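# Move one tray bottle upright into the crate's empty slot

## Task

Pick one of the bottles standing on the tray and set it upright in the single free slot of the crate. The remaining two bottles must still be upright on the tray. The task fails if the crate or the tray ends up tipped or shifted from where it was.

## Robot and tools

Robot: two Doosan M1013 arms, left_arm and right_arm, each carrying a Robotiq 140 two-finger gripper. The left gripper's fingers are rigid. The right gripper's fingers can hinge: a part held in the outer quarter of the pads is squeezed normally, but held closer to the palm the fingers may wrap, loosen or over-squeeze it, and a fingertip pushed into a surface folds easily, so later grips can fail.

Frames: every hand position, orientation (quat_wxyz), velocity and target is in the scene frame. Its origin is at table height, halfway between the nominal arm bases; +z points up, +x out across the table, and left_arm sits on the +y side (not tied to image sides). Measured bases: left_arm at (-0.005, +0.460, +0.002) m, right_arm at (-0.047, -0.711, +0.002) m, each yawed slightly. Printed hand poses may be a few cm off, worse at long reach. end_effector_position is the point between the closed pads; fingertips extend about 33 mm past it at gaps up to 40 mm, only 9 mm when wide open.

The row: every motion command is a row of 18 numbers covering both arms, even if one arm stays put. Numbers 1-6 are left_arm absolute joint target angles in radians, in this order: wrist pitch, wrist roll, elbow, forearm roll, shoulder, waist. Numbers 7-9 are left gripper position, force_limit, speed, each from -1 to 1. Numbers 10-18 repeat that layout for right_arm. Shoulder, forearm roll and wrist roll are sign-flipped relative to the URDF, both in what you send and in results. Ranges: elbow -2.792 to 2.792, all others -6.283 to 6.283; targets too far outside are refused or clipped (the result then may say "joint sent to its limit"). To keep a joint still, resend its value from the "Joint targets" line. To leave a gripper unchanged, resend its last three numbers; 0 is a real command.

Gripper numbers: position +1 is fully open (140 mm), pads touch near -0.8, and -1 closes until blocked. force_limit sets squeeze for a slow close: about 14 N at -1, 40 N at 0, 58 N at +1. speed sets finger travel rate: about 30 mm/s at -1, 140 at 0, 250 at +1; faster closes grip harder (up to roughly 116 N). Both start at +1. After closing, check object_status: 0 moving, 1 blocked while opening, 2 blocked while closing (a grip), 3 reached the command or pads met. To tighten a held grip, raise force_limit and change position from -1 to -0.98. position_measured is in counts: 3 open, about 75 = 100 mm, 139 = 60 mm, 200 = 20 mm, 230 = pads together.

Tools:
- execute_actions(actions, cameras): actions is a list of actions; each action is a list of up to 15 rows, one row per 1/30 s step, and a short list repeats its last row to fill 15 steps (0.5 s per action). An empty list returns state plus images.
- move(target, speed, blend, stop_force, zero, blocking, cameras): target is one 18-number row or a list of up to 15 rows of absolute joint goals; joints interpolate together so the hand curves. speed in rad/s for the joint with the longest way, 0.01 to 3.92, default 0.5. blend in rad rounds corners between listed targets (0 stops at each). stop_force in N, 10 to 80, ends an arm's path when estimated push against its motion exceeds that; use a low speed for touches, and omit it when moving away from a contact. zero (default true) re-zeroes the force before the move. blocking=false returns after about 0.5 s while the move continues; a new move replaces it. The result adds a "move:" line such as done, off_target, moving, held or fault.
- wait(seconds 0 to 10), stop() to brake a running move, clear_fault(arm) after a torque or force fault, zoom_image(camera, region [x0, y0, x1, y1] pixels, at most 504 by 504) on the latest image, read_manual(section) for licences, finished_scene(scene) to end the scene permanently; call nothing else in that reply.

Cameras (672x504): cam_head_left, cam_head_right, cam_high, cam_low, cam_left_wrist, cam_right_wrist; pass names or ["all"] in cameras.

Result lines: Joint positions, velocities and targets per arm in the row's joint order (rad, rad/s); Joint torques and External joint torques (positive toward larger angle numbers, "no reading" when unknown); Flange force in gripper axes (noisy, includes held weight); Wrist depth as 7x7 cell medians in mm; Tool commands; step readings; "joint command not followed" when the inter-arm clearance check altered targets; MOTOR HOT before an over-temperature stop.

Limits: joint speeds cap at 2.09 (waist, shoulder), 3.14 (elbow), 3.93 (wrist joints) rad/s; hand speed caps at 1.8 m/s. A torque fault occurs at contact load limits (waist, shoulder 323; elbow 152; wrist joints 42.7 N m); a force fault at 144 N on any part. A faulted arm freezes until clear_fault.

Avoid: knocking or tipping bottles, dropping or releasing a moving bottle, pushing the crate or tray, hard hits or pressing past contact, the two arms or grippers touching, anything leaving the table, and long stretched or loaded holds that overheat motors. The bottle must stay upright in the slot after release.

Each tool is called after "Emit:" in YAML: its name, and indented under it one key for each argument.

## Session

Emit:
execute_actions:
  actions: []

Scene clock: 0.00 s.
left_arm: end_effector_position=(+0.3976, -0.1557, +0.2096) position_measured=3 object_status=3 end_effector_quat_wxyz=(+0.178, +0.675, -0.696, +0.170) | right_arm: end_effector_position=(+0.8972, -0.3906, +0.2970) position_measured=3 object_status=3 end_effector_quat_wxyz=(-0.209, +0.759, +0.022, +0.616)
Joint names: [wrist pitch, wrist roll, elbow, forearm roll, shoulder, waist]
Joint positions: left_arm=[0.753 -2.571 1.865 0.475 -0.193 -0.856] | right_arm=[-0.582 -1.998 1.883 0.171 -0.418 0.278]
Joint velocities: within noise
Joint torques (N m): no reading
External joint torques (N m): no reading
Flange force (N): no reading
Wrist depth (mm): cam_left_wrist=[- - - - - - 1186 / - - - - - 1278 1263 / 182 - - - - 1234 1241 / - 138 - - - 135 1206 / - 112 - - - - 104 / - - - - - 1095 1167 / - 214 - - - 1213 -] | cam_right_wrist=[2449 2501 2195 - 1907 - 1674 / 4308 - - 2529 1876 1776 1939 / 2501 3021 2908 - 1907 1604 2195 / - 134 3144 2769 2115 1876 131 / 100 143 2449 2195 1861 1723 126 / 2237 2216 1972 1736 1616 1472 1353 / 1891 1736 1616 1454 1368 1258 1212]
Joint targets: left_arm=[0.753 -2.571 1.865 0.475 -0.193 -0.856] | right_arm=[-0.582 -1.998 1.883 0.171 -0.418 0.278]
Tool commands: left_gripper/position=+1.0 left_gripper/force_limit=+1.0 left_gripper/speed=+1.0 right_gripper/position=+1.0 right_gripper/force_limit=+1.0 right_gripper/speed=+1.0
camera_calibration:
cam_left_wrist: T_world_to_cam=[[-0.999032, 0.0315624, 0.030626, 0.397596], [0.0269584, 0.989704, -0.140569, 0.175258], [-0.0347473, -0.139608, -0.989597, 0.342662], [0, 0, 0, 1]] pos_world=[0.404393, -0.138165, 0.351556]
cam_right_wrist: T_world_to_cam=[[0.288735, -0.903721, -0.316102, -0.507029], [-0.551281, 0.113006, -0.826631, 0.788477], [0.782765, 0.412938, -0.465575, -0.258822], [0, 0, 0, 1]] pos_world=[0.783666, -0.440438, 0.371005]

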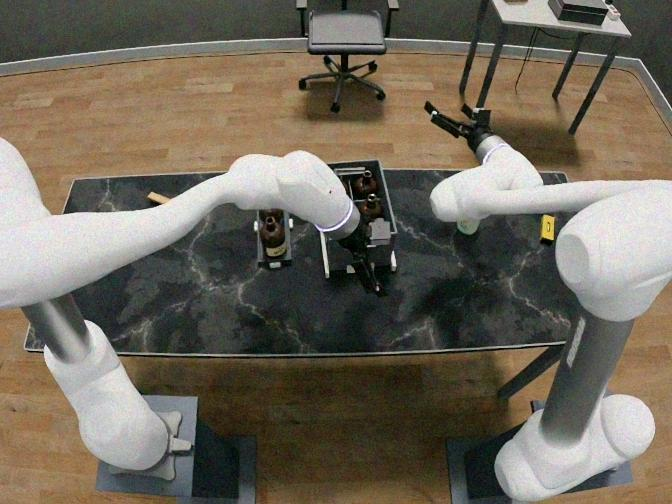

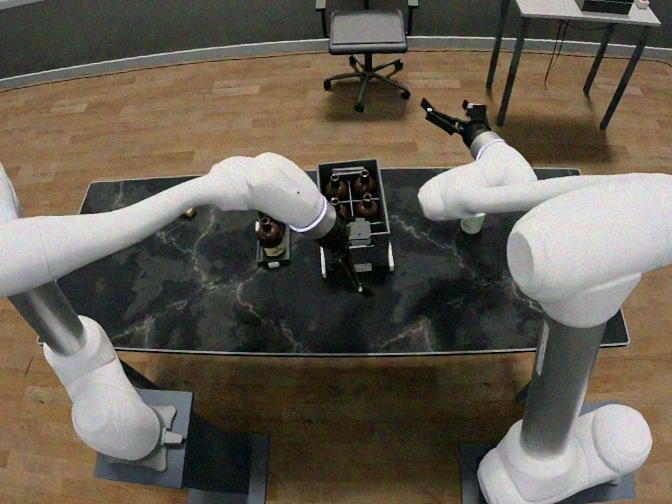

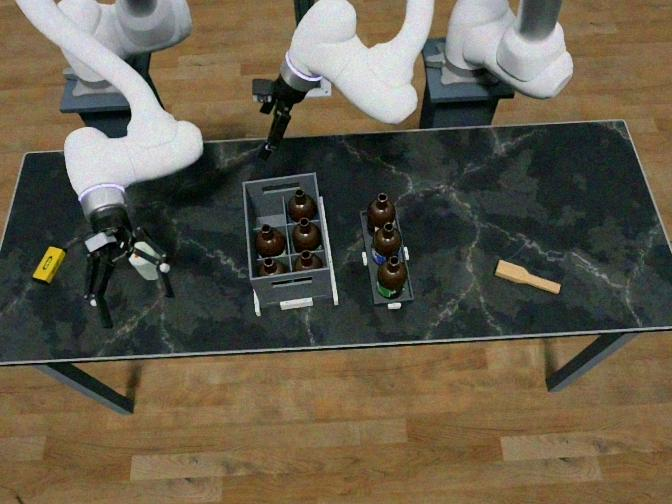

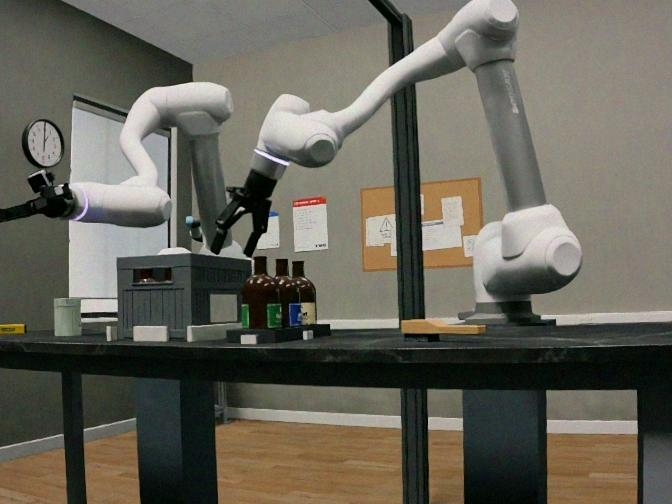

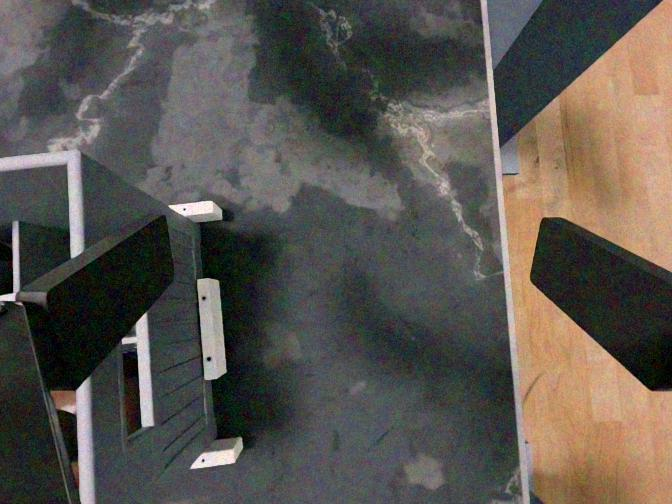

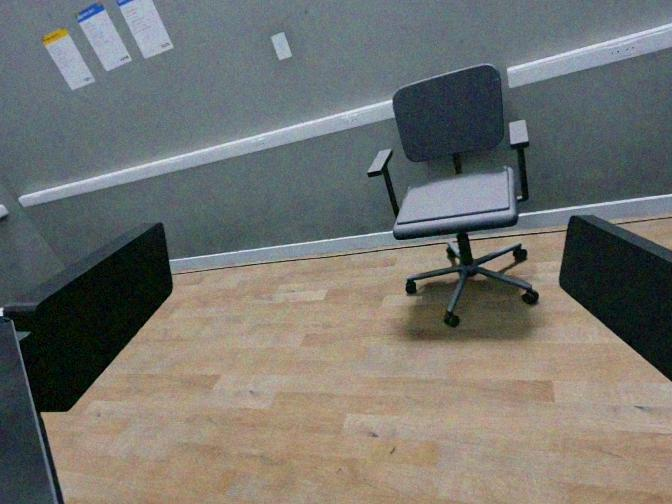

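Emit:
move:
  target:
    - [0.753,-2.571,1.865,0.475,0.05,-0.856,1,1,1,-0.582,-1.998,1.883,0.171,-0.418,0.278,1,1,1]
    - [1.443,-0.892,1.335,0,-0.364,-0.639,1,1,1,-0.582,-1.998,1.883,0.171,-0.418,0.278,1,1,1]
  blend: [0.1,0]
  speed: 1
  cameras: ["cam_left_wrist","cam_high","cam_low","cam_head_right"]

Scene clock: 66.87 s.
left_arm: end_effector_position=(+0.6191, -0.0003, +0.3302) position_measured=3 object_status=3 end_effector_quat_wxyz=(+0.000, +1.000, +0.000, +0.000) | right_arm: end_effector_position=(+0.8971, -0.3904, +0.2974) position_measured=3 object_status=3 end_effector_quat_wxyz=(-0.209, +0.759, +0.022, +0.616)
Joint names: [wrist pitch, wrist roll, elbow, forearm roll, shoulder, waist]
Joint positions: left_arm=[1.443 -0.892 1.335 0 -0.364 -0.639] | right_arm=[-0.582 -1.998 1.883 0.171 -0.418 0.278]
Joint torques (N m): left_arm=[-0.37 -0.63 -42.98 -4.62 80.86 2.76] | right_arm=[-2.43 0.56 -34.38 -2.82 71.9 3.57]
External joint torques (N m): left_arm=[0.32 0.63 1.42 0.33 -2.79 -2.82] | right_arm=[-0.26 -0.54 0.46 -0.57 4.29 -3.53]
Flange force (N): left_arm=[-1.6 4.4 2.2] | right_arm=[4.3 3.5 -7.5]
Wrist depth (mm): cam_left_wrist=[- 300 404 - 299 294 - / - - - - 324 - - / - - - - 351 - - / - 127 - 476 383 137 121 / - 112 - - 516 - 104 / - - - 1626 1481 1325 - / - 673 - 1745 - 1789 -] | cam_right_wrist=[2398 2449 2154 - 1662 1923 2059 / - - - 2281 1861 1876 - / - 3021 2769 2529 1876 1861 2134 / 3579 144 3525 2585 2005 1972 125 / 100 134 2501 2195 1923 1749 114 / 2259 2195 1972 1698 1551 1541 1427 / 1907 1723 1583 1531 1360 1264 1175]
Joint targets: left_arm=[1.443 -0.892 1.335 0.000 -0.364 -0.639] | right_arm=[-0.582 -1.998 1.883 0.171 -0.418 0.278]
move: done
camera_calibration:
cam_left_wrist: T_world_to_cam=[[0.0113634, -0.999686, 0.0223243, -0.0129144], [-0.937041, -0.00285307, 0.349208, 0.46732], [-0.349035, -0.024887, -0.936779, 0.668645], [0, 0, 0, 1]] pos_world=[0.671426, 0.00506351, 0.463469]
Images, in order (width x height): cam_head_right 672x504, cam_high 672x504, cam_low 672x504, cam_left_wrist 672x504.

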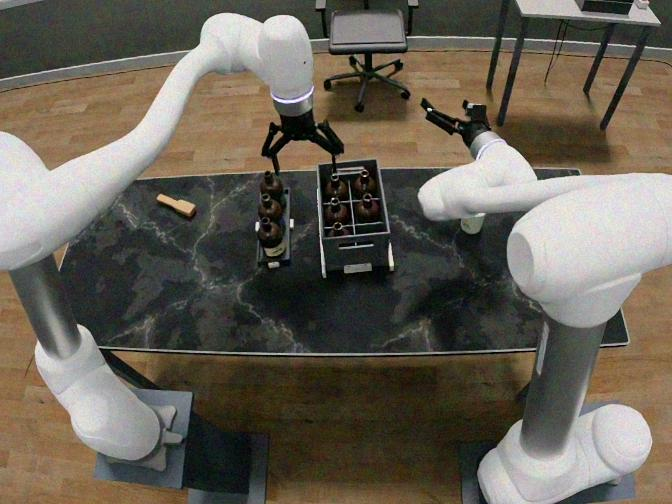

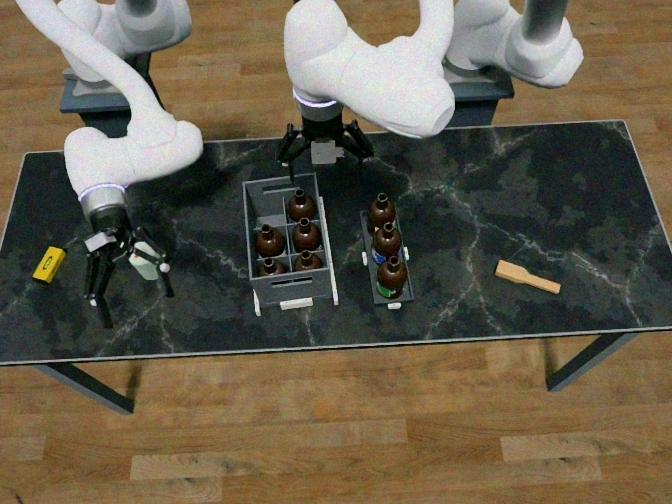

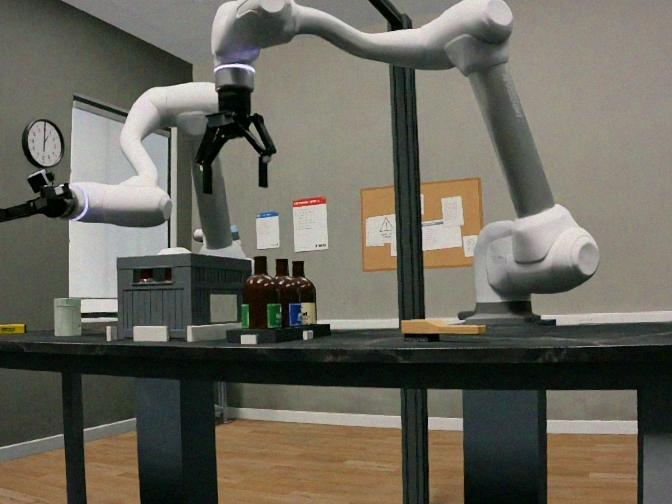

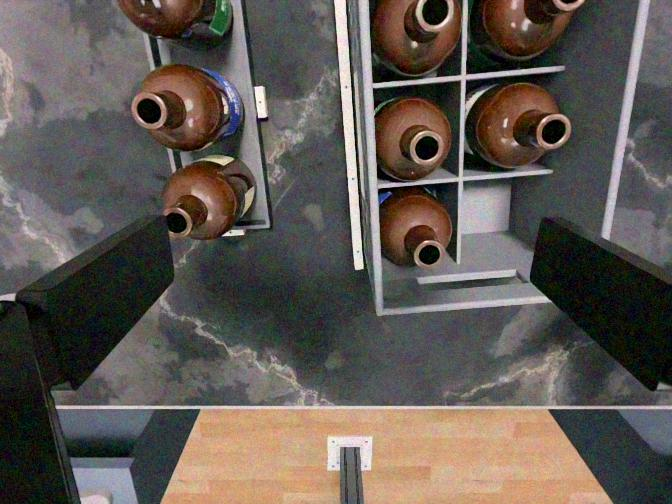

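Emit:
move:
  target: [1.501,-0.698,1.150,0,-0.490,-0.833,1,1,1,-0.582,-1.998,1.883,0.171,-0.418,0.278,1,1,1]
  cameras: ["cam_left_wrist"]

Emit:
move:
  target: [1.495,-0.998,1.519,0,-0.127,-0.533,1,1,1,-0.582,-1.998,1.883,0.171,-0.418,0.278,1,1,1]
  cameras: ["cam_left_wrist"]

Scene clock: 116.80 s.
left_arm: end_effector_position=(+0.5667, -0.1692, +0.3307) position_measured=3 object_status=3 end_effector_quat_wxyz=(+0.000, +1.000, +0.000, +0.000) | right_arm: end_effector_position=(+0.8971, -0.3904, +0.2974) position_measured=3 object_status=3 end_effector_quat_wxyz=(-0.209, +0.759, +0.022, +0.616)
Joint names: [wrist pitch, wrist roll, elbow, forearm roll, shoulder, waist]
Joint positions: left_arm=[1.501 -0.698 1.15 0 -0.49 -0.833] | right_arm=[-0.582 -1.998 1.883 0.171 -0.418 0.278]
Joint torques (N m): left_arm=[-0.35 -0.72 -43.25 -4.72 92.33 2.83] | right_arm=[-2.46 0.56 -34.39 -2.83 71.91 3.73]
External joint torques (N m): left_arm=[0.31 0.72 1.33 0.39 -1.78 -2.86] | right_arm=[-0.25 -0.54 0.37 -0.57 4.58 -3.84]
Flange force (N): left_arm=[-3.3 2.6 1.8] | right_arm=[4.7 3.8 -7.8]
Wrist depth (mm): cam_left_wrist=[385 - 299 - 399 418 - / 397 351 346 418 421 406 - / - 310 - 432 - - - / - 138 319 - - 138 121 / - 119 - - 521 - 105 / 775 1651 1626 1664 1590 1042 153 / - 1731 1651 1579 1760 826 -] | cam_right_wrist=[3323 2423 2154 - 1627 1686 1907 / 3525 2423 2350 2216 1803 1776 - / 3472 - 3187 - 1891 1749 - / - 134 3061 2737 2041 1876 131 / 100 125 2423 2174 1891 1686 114 / - 2556 1988 1650 1572 1482 1419 / - 1749 1583 1463 1377 1271 1187]
Joint targets: left_arm=[1.501 -0.698 1.150 0.000 -0.490 -0.833] | right_arm=[-0.582 -1.998 1.883 0.171 -0.418 0.278]
move: done
camera_calibration:
cam_left_wrist: T_world_to_cam=[[0.0115026, -0.999669, 0.023022, -0.181482], [-0.937306, -0.00275926, 0.348496, 0.417978], [-0.348317, -0.0255873, -0.937028, 0.646147], [0, 0, 0, 1]] pos_world=[0.618925, -0.163735, 0.463972]
Images, in order (width x height): cam_left_wrist 672x504.

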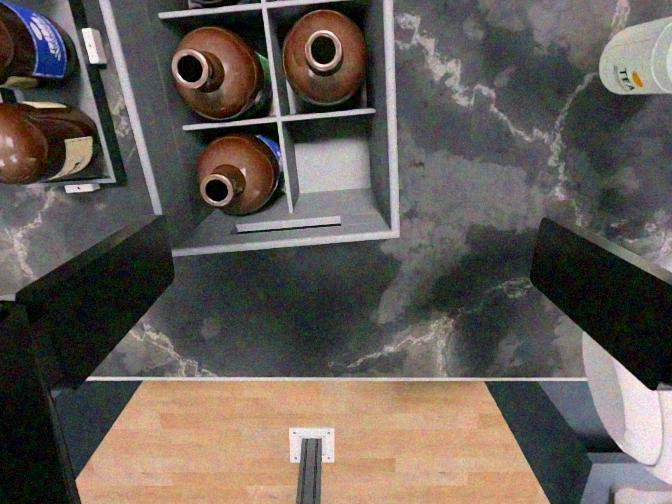

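Scene clock: 117.97 s.
left_arm: end_effector_position=(+0.5477, +0.1436, +0.3952) position_measured=3 object_status=3 end_effector_quat_wxyz=(+0.000, +1.000, +0.000, +0.000) | right_arm: end_effector_position=(+0.8971, -0.3904, +0.2974) position_measured=3 object_status=3 end_effector_quat_wxyz=(-0.209, +0.759, +0.022, +0.616)
Joint names: [wrist pitch, wrist roll, elbow, forearm roll, shoulder, waist]
Joint positions: left_arm=[1.495 -0.998 1.519 0 -0.127 -0.533] | right_arm=[-0.582 -1.998 1.883 0.171 -0.418 0.278]
Joint torques (N m): left_arm=[-0.33 -0.67 -42.92 -4.73 57.8 2.92] | right_arm=[-2.44 0.58 -34.4 -2.81 72.09 3.42]
External joint torques (N m): left_arm=[0.28 0.67 0.95 0.4 -2.93 -2.87] | right_arm=[-0.26 -0.56 0.35 -0.59 4.45 -3.36]
Flange force (N): left_arm=[-0.4 6.2 1.4] | right_arm=[4.4 3.2 -7.6]
Wrist depth (mm): cam_left_wrist=[- - - - - 355 - / - - - 455 - - - / - - - 525 - - - / - 127 - - - 136 124 / - 112 - - 619 591 104 / - - 1952 1651 1626 1664 104 / - 624 1760 1900 1952 1774 -] | cam_right_wrist=[2803 2501 - 2644 1616 1832 1891 / 2983 - - 2501 1861 1923 1939 / 3421 - - - 1861 1832 2059 / - 134 3421 2837 2005 1891 125 / 100 144 2529 2237 1749 1749 114 / - 2195 1803 1762 1583 1377 1329 / 1861 1736 1593 1463 1360 1271 1199]
Joint targets: left_arm=[1.495 -0.998 1.519 0.000 -0.127 -0.533] | right_arm=[-0.582 -1.998 1.883 0.171 -0.418 0.278]
move: done
camera_calibration:
cam_left_wrist: T_world_to_cam=[[0.0113378, -0.999674, 0.0228709, 0.130128], [-0.937307, -0.00265747, 0.348494, 0.378447], [-0.34832, -0.0253882, -0.937032, 0.70791], [0, 0, 0, 1]] pos_world=[0.599824, 0.149064, 0.528471]
Images, in order (width x height): cam_left_wrist 672x504.

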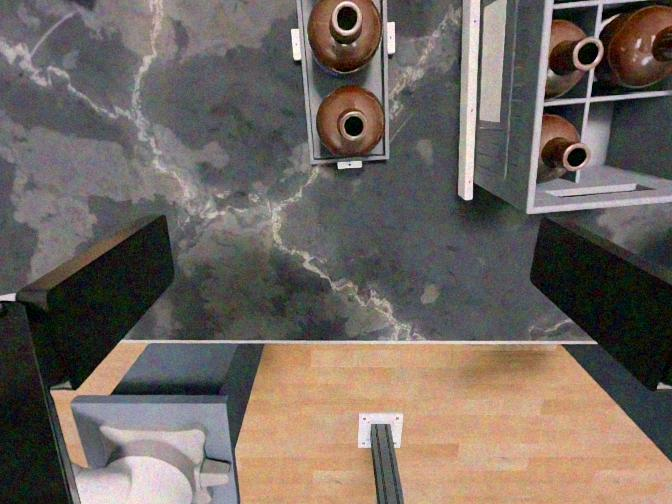

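Emit:
move:
  target:
    - [1.2698,-1.005,1.6426,0,-0.2292,-0.526,1,0,-1,-0.582,-1.998,1.883,0.171,-0.418,0.278,1,1,1]
    - [1.1041,-1.005,1.7505,0,-0.287,-0.526,1,0,-1,-0.582,-1.998,1.883,0.171,-0.418,0.278,1,1,1]
  blend: [0.03,0]
  speed: [0.5,0.25]
  cameras: ["cam_left_wrist","cam_low","cam_high"]

Scene clock: 176.83 s.
left_arm: end_effector_position=(+0.5824, +0.1269, +0.1654) position_measured=3 object_status=3 end_effector_quat_wxyz=(+0.000, +1.000, +0.000, +0.000) | right_arm: end_effector_position=(+0.8971, -0.3904, +0.2974) position_measured=3 object_status=3 end_effector_quat_wxyz=(-0.209, +0.759, +0.022, +0.616)
Joint names: [wrist pitch, wrist roll, elbow, forearm roll, shoulder, waist]
Joint positions: left_arm=[1.104 -1.005 1.75 0 -0.287 -0.526] | right_arm=[-0.582 -1.998 1.883 0.171 -0.418 0.278]
Joint torques (N m): left_arm=[-0.4 -0.67 -39 -4.34 70.37 2.35] | right_arm=[-2.43 0.58 -34.37 -2.81 72 3.42]
External joint torques (N m): left_arm=[0.35 0.67 1.39 0.47 -3.65 -2.47] | right_arm=[-0.28 -0.57 0.29 -0.59 4.64 -3.49]
Flange force (N): left_arm=[-0.1 5.3 3.5] | right_arm=[4.7 3.3 -7.7]
Wrist depth (mm): cam_left_wrist=[- - - 149 - 257 202 / - 273 - 168 - 251 214 / - - - - - 266 222 / - 138 - - 317 146 122 / - 112 - - - - 104 / - - - - - - - / - - - - - - -] | cam_right_wrist=[- 2237 2449 1923 1923 1561 1583 / - - 2423 2350 1861 1749 - / 3144 3323 2614 - 1923 1923 2005 / - 134 3277 2674 2023 1907 131 / 100 134 2872 2134 1876 - 114 / - - - 1749 1583 1463 1329 / 1939 1638 1604 1482 1360 1244 1187]
Joint targets: left_arm=[1.104 -1.005 1.750 0.000 -0.287 -0.526] | right_arm=[-0.582 -1.998 1.883 0.171 -0.418 0.278]
move: done
camera_calibration:
cam_left_wrist: T_world_to_cam=[[0.0114637, -0.999679, 0.0226081, 0.118194], [-0.937151, -0.00285585, 0.348913, 0.490907], [-0.348736, -0.025187, -0.936882, 0.504467], [0, 0, 0, 1]] pos_world=[0.634625, 0.132264, 0.29867]
Images, in order (width x height): cam_high 672x504, cam_low 672x504, cam_left_wrist 672x504.

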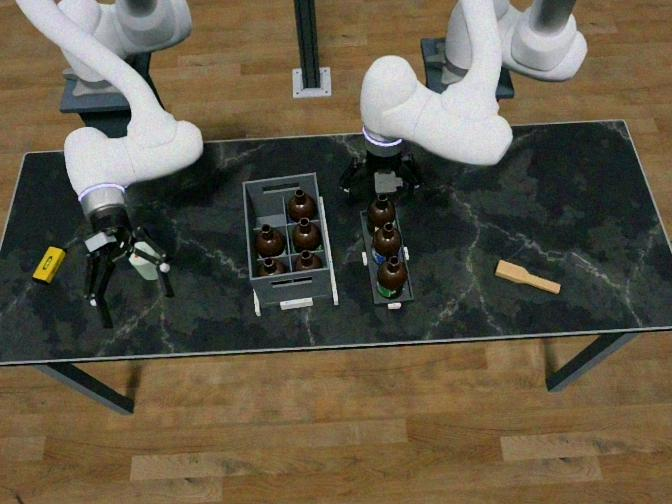

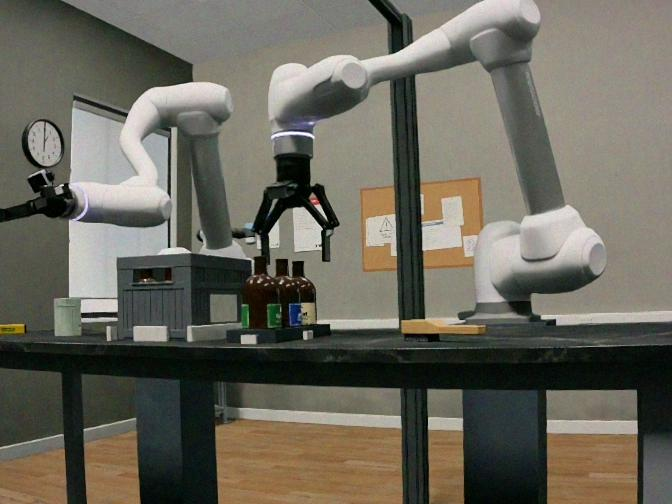

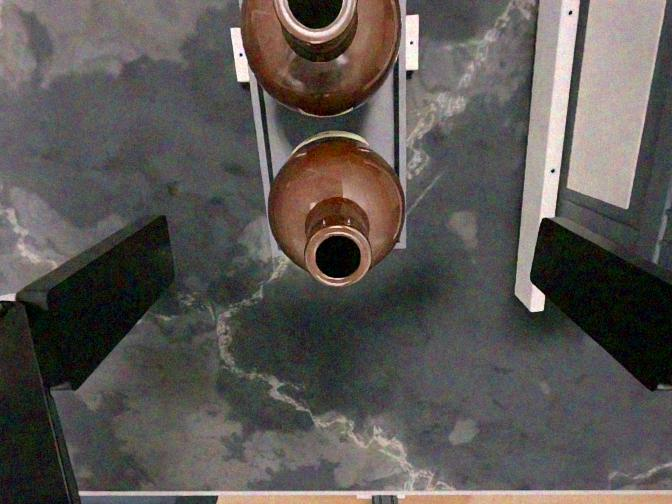

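Emit:
move:
  target: [1.1041,-1.005,1.7505,0,-0.287,-0.526,-1,0,-1,-0.582,-1.998,1.883,0.171,-0.418,0.278,1,1,1]

Emit:
move:
  target: [1.2698,-1.005,1.6426,0,-0.2292,-0.526,-1,0,-1,-0.582,-1.998,1.883,0.171,-0.418,0.278,1,1,1]
  speed: 0.2
  cameras: ["cam_low","cam_left_wrist"]

Scene clock: 189.50 s.
left_arm: end_effector_position=(+0.5824, +0.1269, +0.1653) position_measured=194 object_status=0 end_effector_quat_wxyz=(+0.000, +1.000, +0.000, +0.000) | right_arm: end_effector_position=(+0.8971, -0.3904, +0.2974) position_measured=3 object_status=3 end_effector_quat_wxyz=(-0.209, +0.759, +0.022, +0.616)
Joint names: [wrist pitch, wrist roll, elbow, forearm roll, shoulder, waist]
Joint positions: left_arm=[1.104 -1.005 1.751 0 -0.287 -0.526] | right_arm=[-0.582 -1.998 1.883 0.171 -0.418 0.278]
Joint torques (N m): left_arm=[-0.29 -0.64 -40.32 -4.29 71.43 2.29] | right_arm=[-2.42 0.57 -34.33 -2.81 72.17 3.64]
External joint torques (N m): left_arm=[0.24 0.64 2.67 0.41 -4.44 -2.33] | right_arm=[-0.28 -0.55 0.32 -0.59 4.17 -3.98]
Flange force (N): left_arm=[-1.2 4.4 5.5] | right_arm=[4.4 4.1 -7.2]
Wrist depth (mm): cam_left_wrist=[- - 159 148 - 237 204 / - - - 170 272 261 214 / - - - 179 - 273 209 / - - 310 144 114 - 204 / - - - - - 81 197 / - - - - - - - / - - - - - - -] | cam_right_wrist=[1988 2449 2216 1832 2023 - 1638 / 2945 - - 2174 1876 2096 - / - 2374 2556 - 1907 1776 2115 / - 144 2837 2945 2005 1846 131 / 100 144 2449 2154 1891 1723 114 / 2237 2174 1988 1749 1616 1511 1353 / 1923 1736 1939 1501 1353 1251 1169]
Joint targets: left_arm=[1.104 -1.005 1.750 0.000 -0.287 -0.526] | right_arm=[-0.582 -1.998 1.883 0.171 -0.418 0.278]
move: done

Scene clock: 190.67 s.
left_arm: end_effector_position=(+0.5824, +0.1269, +0.2602) position_measured=194 object_status=2 end_effector_quat_wxyz=(+0.000, +1.000, +0.000, +0.000) | right_arm: end_effector_position=(+0.8971, -0.3904, +0.2974) position_measured=3 object_status=3 end_effector_quat_wxyz=(-0.209, +0.759, +0.022, +0.616)
Joint names: [wrist pitch, wrist roll, elbow, forearm roll, shoulder, waist]
Joint positions: left_arm=[1.27 -1.005 1.643 0 -0.229 -0.526] | right_arm=[-0.582 -1.998 1.883 0.171 -0.418 0.278]
Joint torques (N m): left_arm=[-0.41 -0.65 -42.81 -4.54 68.29 2.51] | right_arm=[-2.4 0.59 -34.38 -2.82 71.71 3.57]
External joint torques (N m): left_arm=[0.36 0.65 2.59 0.39 -4.66 -2.46] | right_arm=[-0.31 -0.58 0.34 -0.58 4.85 -3.75]
Flange force (N): left_arm=[-0.5 5.0 4.9] | right_arm=[4.9 3.7 -8.2]
Wrist depth (mm): cam_left_wrist=[- - - 235 - 278 - / - - - 259 - 307 240 / - - - 179 - 291 - / - - - 146 113 379 - / - - - - - 81 - / - - - - - - - / - - - - - - -] | cam_right_wrist=[2423 2423 - 1988 1776 1674 1762 / 3231 - - 2041 1861 1817 - / - - - - 1923 1832 - / - 134 3231 2908 1988 1891 131 / 100 144 2216 2174 1891 1698 114 / 2195 2237 1907 1803 1604 1472 1345 / 1923 1749 1593 1511 1337 1258 1218]
Joint targets: left_arm=[1.270 -1.005 1.643 0.000 -0.229 -0.526] | right_arm=[-0.582 -1.998 1.883 0.171 -0.418 0.278]
move: done
camera_calibration:
cam_left_wrist: T_world_to_cam=[[0.0114297, -0.999681, 0.0225134, 0.11611], [-0.937118, -0.00285477, 0.349, 0.457776], [-0.348825, -0.0250867, -0.936852, 0.593314], [0, 0, 0, 1]] pos_world=[0.634625, 0.132264, 0.39347]
Images, in order (width x height): cam_low 672x504, cam_left_wrist 672x504.

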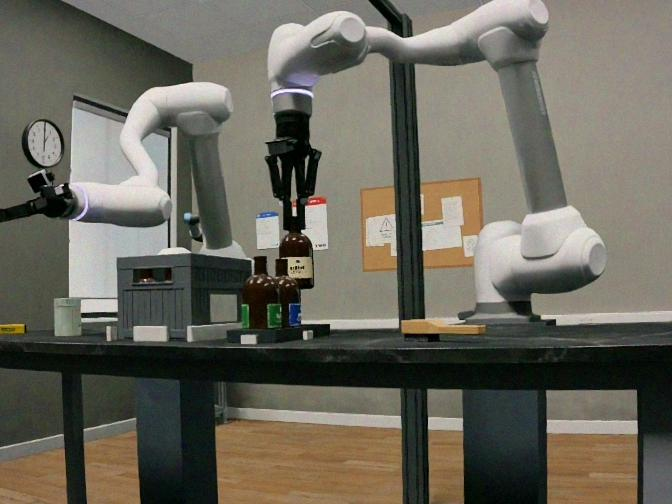

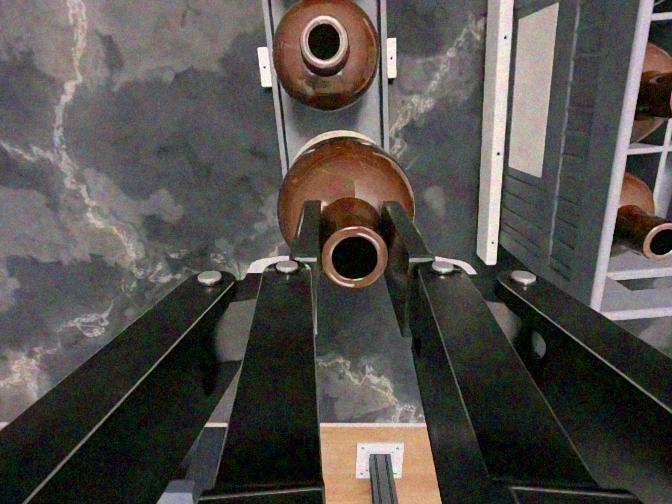

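Emit:
move:
  target:
    - [1.4626,-1.005,1.4859,0,-0.1931,-0.526,-1,0,-1,-0.582,-1.998,1.883,0.171,-0.418,0.278,1,1,1]
    - [1.5712,-0.701,1.083,0,-0.4874,-0.830,-1,0,-1,-0.582,-1.998,1.883,0.171,-0.418,0.278,1,1,1]
  blend: [0.04,0]
  cameras: ["cam_low","cam_left_wrist","cam_high"]

Scene clock: 202.17 s.
left_arm: end_effector_position=(+0.5683, -0.1673, +0.3703) position_measured=194 object_status=2 end_effector_quat_wxyz=(+0.000, +1.000, +0.000, +0.000) | right_arm: end_effector_position=(+0.8971, -0.3904, +0.2974) position_measured=3 object_status=3 end_effector_quat_wxyz=(-0.209, +0.759, +0.022, +0.616)
Joint names: [wrist pitch, wrist roll, elbow, forearm roll, shoulder, waist]
Joint positions: left_arm=[1.571 -0.701 1.083 0 -0.487 -0.83] | right_arm=[-0.582 -1.998 1.883 0.171 -0.418 0.278]
Joint torques (N m): left_arm=[-0.27 -0.7 -44.95 -4.69 96.11 2.11] | right_arm=[-2.44 0.57 -34.42 -2.81 72.1 3.43]
External joint torques (N m): left_arm=[0.22 0.7 2.95 0.34 -5.9 -2.03] | right_arm=[-0.26 -0.55 0.45 -0.58 4.18 -3.58]
Flange force (N): left_arm=[-0.6 4.2 4.9] | right_arm=[4.2 3.6 -7.4]
Wrist depth (mm): cam_left_wrist=[372 - 351 357 - - - / 445 - 351 - - - - / - - - 178 - - - / - - - 145 113 - 180 / - - - - - 81 167 / - - - 1664 - - - / - - - - - - -] | cam_right_wrist=[2423 2475 2195 - 1972 1790 1776 / 2614 - - 1674 1876 1939 - / - 3021 3814 2115 1891 1698 - / - 144 3021 2769 2154 1846 125 / 100 143 2644 2216 1861 1736 114 / 2154 2115 1846 1762 1583 1454 1345 / 1891 1736 1572 1454 1353 1258 -]
Joint targets: left_arm=[1.571 -0.701 1.083 0.000 -0.487 -0.830] | right_arm=[-0.582 -1.998 1.883 0.171 -0.418 0.278]
move: done
camera_calibration:
cam_left_wrist: T_world_to_cam=[[0.0115571, -0.999678, 0.0225724, -0.180323], [-0.93715, -0.00295583, 0.348914, 0.405438], [-0.348735, -0.0251861, -0.936883, 0.684144], [0, 0, 0, 1]] pos_world=[0.620626, -0.161836, 0.50357]
Images, in order (width x height): cam_high 672x504, cam_low 672x504, cam_left_wrist 672x504.

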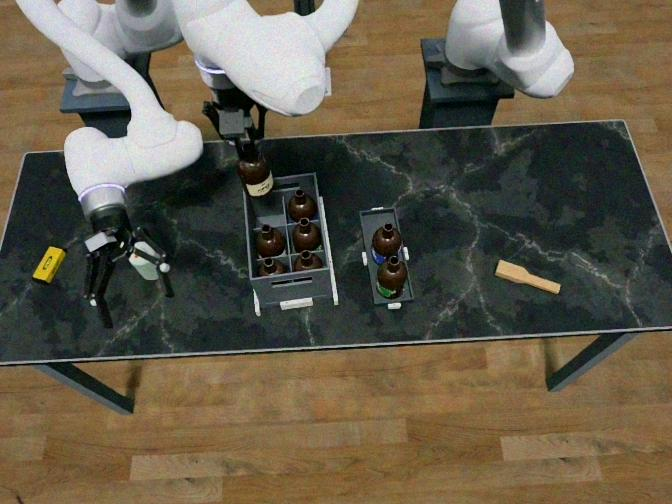

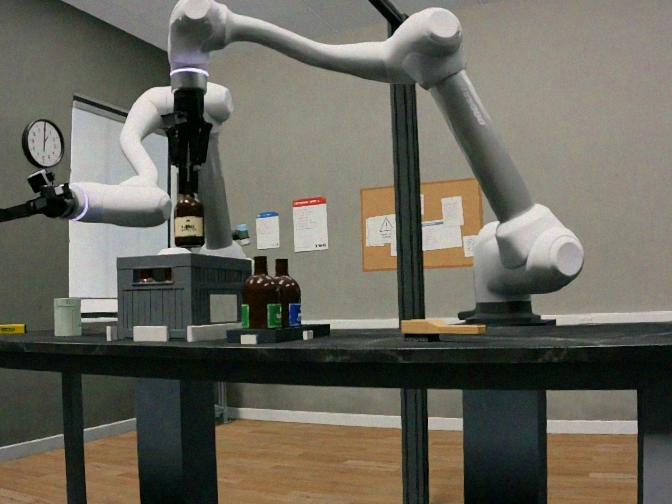

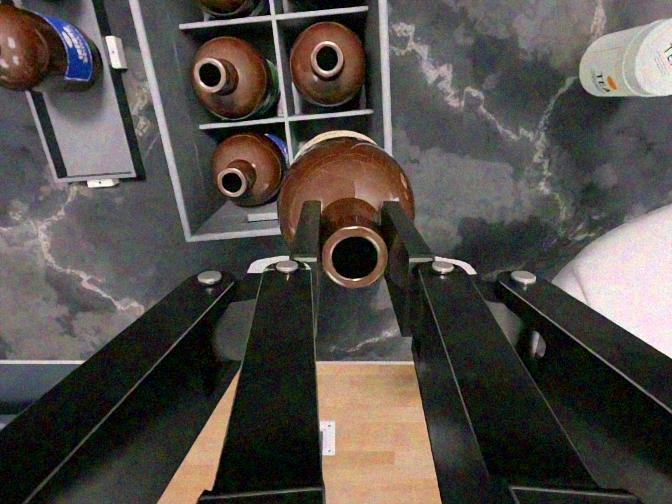

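Emit:
move:
  target: [1.3793,-0.703,1.2628,0,-0.4995,-0.828,-1,0,-1,-0.582,-1.998,1.883,0.171,-0.418,0.278,1,1,1]
  speed: 0.15
  stop_force: 15
  cameras: ["cam_left_wrist","cam_high"]

Scene clock: 233.10 s.
left_arm: end_effector_position=(+0.5672, -0.1634, +0.2600) position_measured=194 object_status=2 end_effector_quat_wxyz=(+0.000, +1.000, +0.000, +0.000) | right_arm: end_effector_position=(+0.8971, -0.3904, +0.2974) position_measured=3 object_status=3 end_effector_quat_wxyz=(-0.209, +0.759, +0.022, +0.616)
Joint names: [wrist pitch, wrist roll, elbow, forearm roll, shoulder, waist]
Joint positions: left_arm=[1.379 -0.703 1.263 0 -0.5 -0.828] | right_arm=[-0.582 -1.998 1.883 0.171 -0.418 0.278]
Joint torques (N m): left_arm=[-0.3 -0.69 -44.1 -4.64 96.03 2.05] | right_arm=[-2.46 0.57 -34.37 -2.81 72.12 3.52]
External joint torques (N m): left_arm=[0.26 0.69 2.81 0.36 -5.3 -1.76] | right_arm=[-0.26 -0.55 0.24 -0.6 4.8 -3.63]
Flange force (N): left_arm=[-1.0 3.2 5.0] | right_arm=[4.9 3.4 -7.9]
Wrist depth (mm): cam_left_wrist=[200 224 261 235 216 - - / - 226 265 - 235 - - / - - - 180 - 358 - / - - - 146 114 - - / - - - - - 81 - / - - - - - - - / - - - - - - -] | cam_right_wrist=[- - - 2134 2041 1955 1817 / - - 2614 2303 1846 1790 - / - 2983 3021 - 1861 1861 2195 / - 134 2872 2769 1988 1876 125 / 100 144 2556 2174 1939 - 119 / 2237 2154 1955 1736 1604 1463 1345 / 1923 1749 1627 1482 1345 1278 1218]
Joint targets: left_arm=[1.379 -0.703 1.263 0.000 -0.500 -0.828] | right_arm=[-0.582 -1.998 1.883 0.171 -0.418 0.278]
move: done
camera_calibration:
cam_left_wrist: T_world_to_cam=[[0.0114297, -0.999681, 0.0225134, -0.173921], [-0.937118, -0.00285477, 0.349, 0.442866], [-0.348825, -0.0250867, -0.936852, 0.580577], [0, 0, 0, 1]] pos_world=[0.619525, -0.158036, 0.39327]
Images, in order (width x height): cam_high 672x504, cam_left_wrist 672x504.

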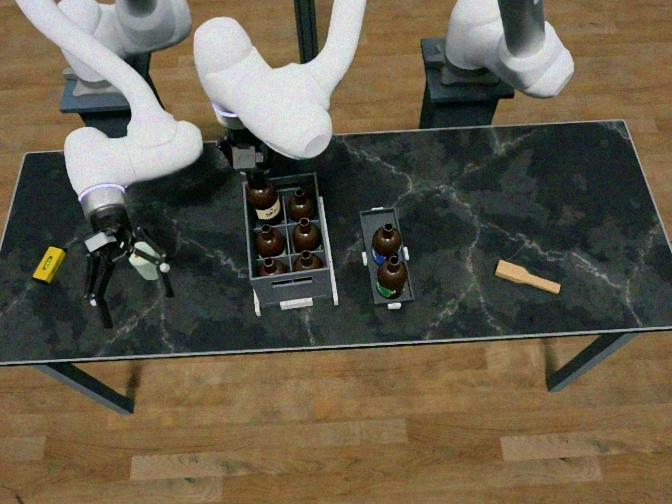

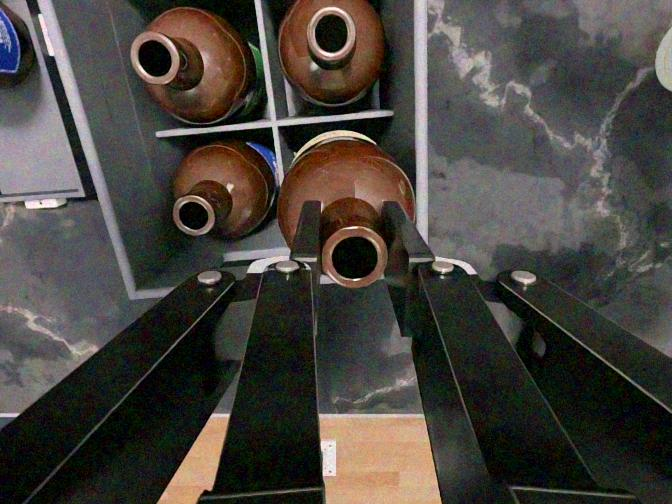

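Emit:
move:
  target: [1.2068,-0.703,1.3862,0,-0.5486,-0.828,-1,0,-1,-0.582,-1.998,1.883,0.171,-0.418,0.278,1,1,1]
  speed: 0.05
  stop_force: 10
  cameras: ["cam_left_wrist","cam_low"]

Scene clock: 243.90 s.
left_arm: end_effector_position=(+0.5680, -0.1642, +0.1679) position_measured=194 object_status=2 end_effector_quat_wxyz=(+0.000, +1.000, +0.000, +0.000) | right_arm: end_effector_position=(+0.8971, -0.3904, +0.2974) position_measured=3 object_status=3 end_effector_quat_wxyz=(-0.209, +0.759, +0.022, +0.616)
Joint names: [wrist pitch, wrist roll, elbow, forearm roll, shoulder, waist]
Joint positions: left_arm=[1.232 -0.703 1.368 0 -0.541 -0.828] | right_arm=[-0.582 -1.998 1.883 0.171 -0.418 0.278]
Joint torques (N m): left_arm=[-2.79 -0.64 -27.09 -3.07 69.17 -1.79] | right_arm=[-2.45 0.55 -34.38 -2.82 72.08 3.44]
External joint torques (N m): left_arm=[2.75 0.64 -12.59 -1.04 23.88 2] | right_arm=[-0.25 -0.54 0.37 -0.58 4.36 -3.73]
Flange force (N): left_arm=[-0.9 -3.3 -30.2] | right_arm=[4.5 3.7 -7.5]
Wrist depth (mm): cam_left_wrist=[- 154 187 118 141 - 269 / - 172 207 215 180 - - / 192 - - 180 157 - - / - - - 145 133 306 - / - - - - - 81 - / - - - - - - - / - - - - - - -] | cam_right_wrist=[2585 2585 2529 2154 1846 1891 1736 / 2585 2705 2398 2326 1891 1846 - / 4847 3231 - - 1891 1674 - / - 134 2705 2644 1939 1846 125 / 100 144 2529 2195 1891 - 114 / 2174 2195 1861 1762 1616 1472 1345 / 1891 1736 1638 1463 1337 1244 1205]
Joint targets: left_arm=[1.232 -0.703 1.368 0.000 -0.541 -0.828] | right_arm=[-0.582 -1.998 1.883 0.171 -0.418 0.278]
move: contact (left_arm); left_arm: the wrist pitch is farthest, 0.025 rad from its target
camera_calibration:
cam_left_wrist: T_world_to_cam=[[0.0113955, -0.999676, 0.0227419, -0.172604], [-0.937307, -0.00275655, 0.348495, 0.475912], [-0.34832, -0.0252874, -0.937035, 0.494324], [0, 0, 0, 1]] pos_world=[0.620225, -0.158736, 0.301271]
Images, in order (width x height): cam_low 672x504, cam_left_wrist 672x504.

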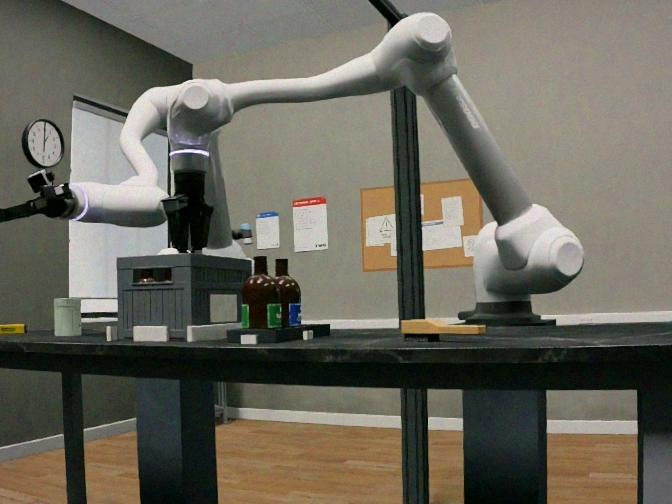

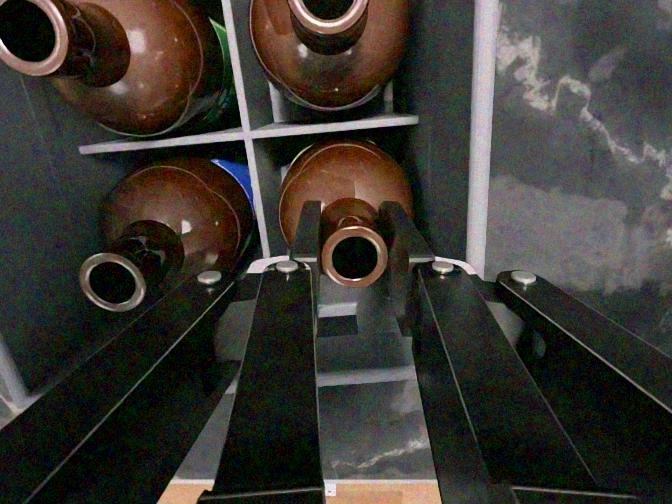

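Emit:
move:
  target:
    - [1.232,-0.703,1.368,0,-0.541,-0.828,-0.27,0,-1,-0.582,-1.998,1.883,0.171,-0.418,0.278,1,1,1]
    - [1.3793,-0.703,1.2628,0,-0.4995,-0.828,-0.27,0,-1,-0.582,-1.998,1.883,0.171,-0.418,0.278,1,1,1]
    - [1.4463,-0.703,1.2068,0,-0.4885,-0.828,-0.27,0,-1,-0.582,-1.998,1.883,0.171,-0.418,0.278,1,1,1]
  blend: [0,0.02,0]
  speed: [0.2,0.2,0.4]
  cameras: ["cam_left_wrist","cam_high"]

Scene clock: 258.67 s.
left_arm: end_effector_position=(+0.5672, -0.1633, +0.3002) position_measured=163 object_status=3 end_effector_quat_wxyz=(+0.000, +1.000, +0.000, +0.000) | right_arm: end_effector_position=(+0.8971, -0.3904, +0.2974) position_measured=3 object_status=3 end_effector_quat_wxyz=(-0.209, +0.759, +0.022, +0.616)
Joint names: [wrist pitch, wrist roll, elbow, forearm roll, shoulder, waist]
Joint positions: left_arm=[1.446 -0.703 1.207 0 -0.489 -0.828] | right_arm=[-0.582 -1.998 1.883 0.171 -0.418 0.278]
Joint torques (N m): left_arm=[-0.35 -0.68 -42.77 -4.76 92.69 2.27] | right_arm=[-2.4 0.57 -34.41 -2.82 72.1 3.57]
External joint torques (N m): left_arm=[0.3 0.68 1.16 0.45 -2.73 -2.2] | right_arm=[-0.31 -0.55 0.37 -0.59 4.52 -3.69]
Flange force (N): left_arm=[-1.3 3.6 1.8] | right_arm=[4.5 3.6 -7.8]
Wrist depth (mm): cam_left_wrist=[358 258 280 - 368 - - / 388 283 291 - - - - / 404 300 - 291 - - - / - - - - 134 - 454 / - - - - - 76 - / - - - 1651 - - - / - - - 1651 - - -] | cam_right_wrist=[2614 2326 2449 - 1846 1762 1776 / - - 2737 2737 1832 1711 1790 / 4081 - - 2174 1907 1711 - / - 134 3814 2614 2059 1923 125 / 100 143 2449 2216 1923 1723 114 / 2174 2303 1955 1762 1604 1482 1300 / 1907 1749 1572 1482 1385 1385 1199]
Joint targets: left_arm=[1.446 -0.703 1.207 0.000 -0.489 -0.828] | right_arm=[-0.582 -1.998 1.883 0.171 -0.418 0.278]
move: done
camera_calibration:
cam_left_wrist: T_world_to_cam=[[0.0113922, -0.999684, 0.0224214, -0.174664], [-0.937151, -0.00285404, 0.348912, 0.428766], [-0.348738, -0.0249871, -0.936887, 0.618277], [0, 0, 0, 1]] pos_world=[0.619425, -0.157936, 0.43357]
Images, in order (width x height): cam_high 672x504, cam_left_wrist 672x504.

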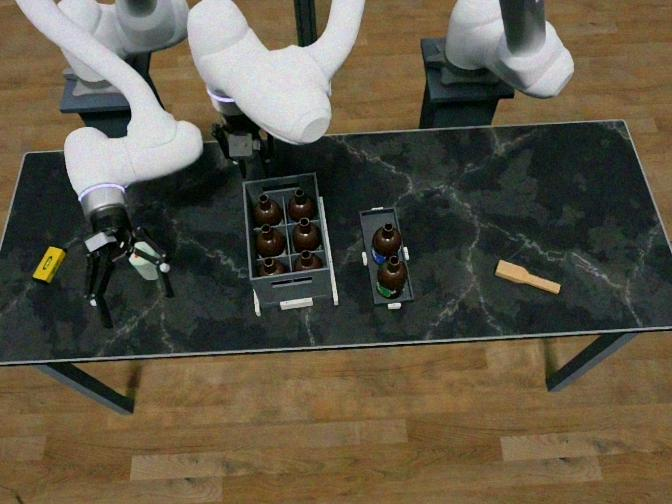

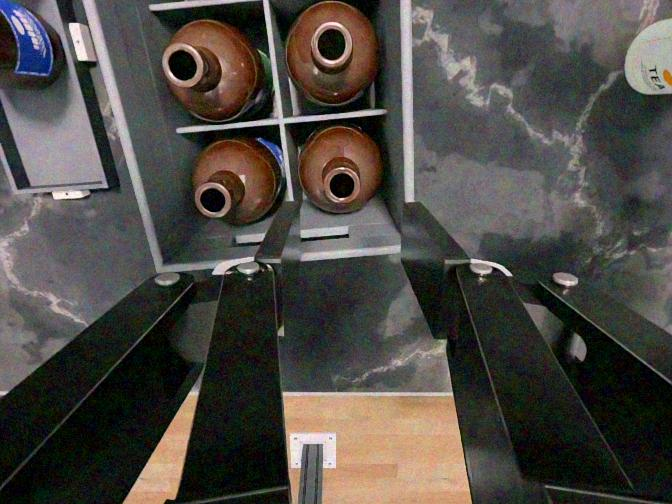

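Placed; all six match.

Emit:
finished_scene:
  scene: 2

The scene is finished: the task was done.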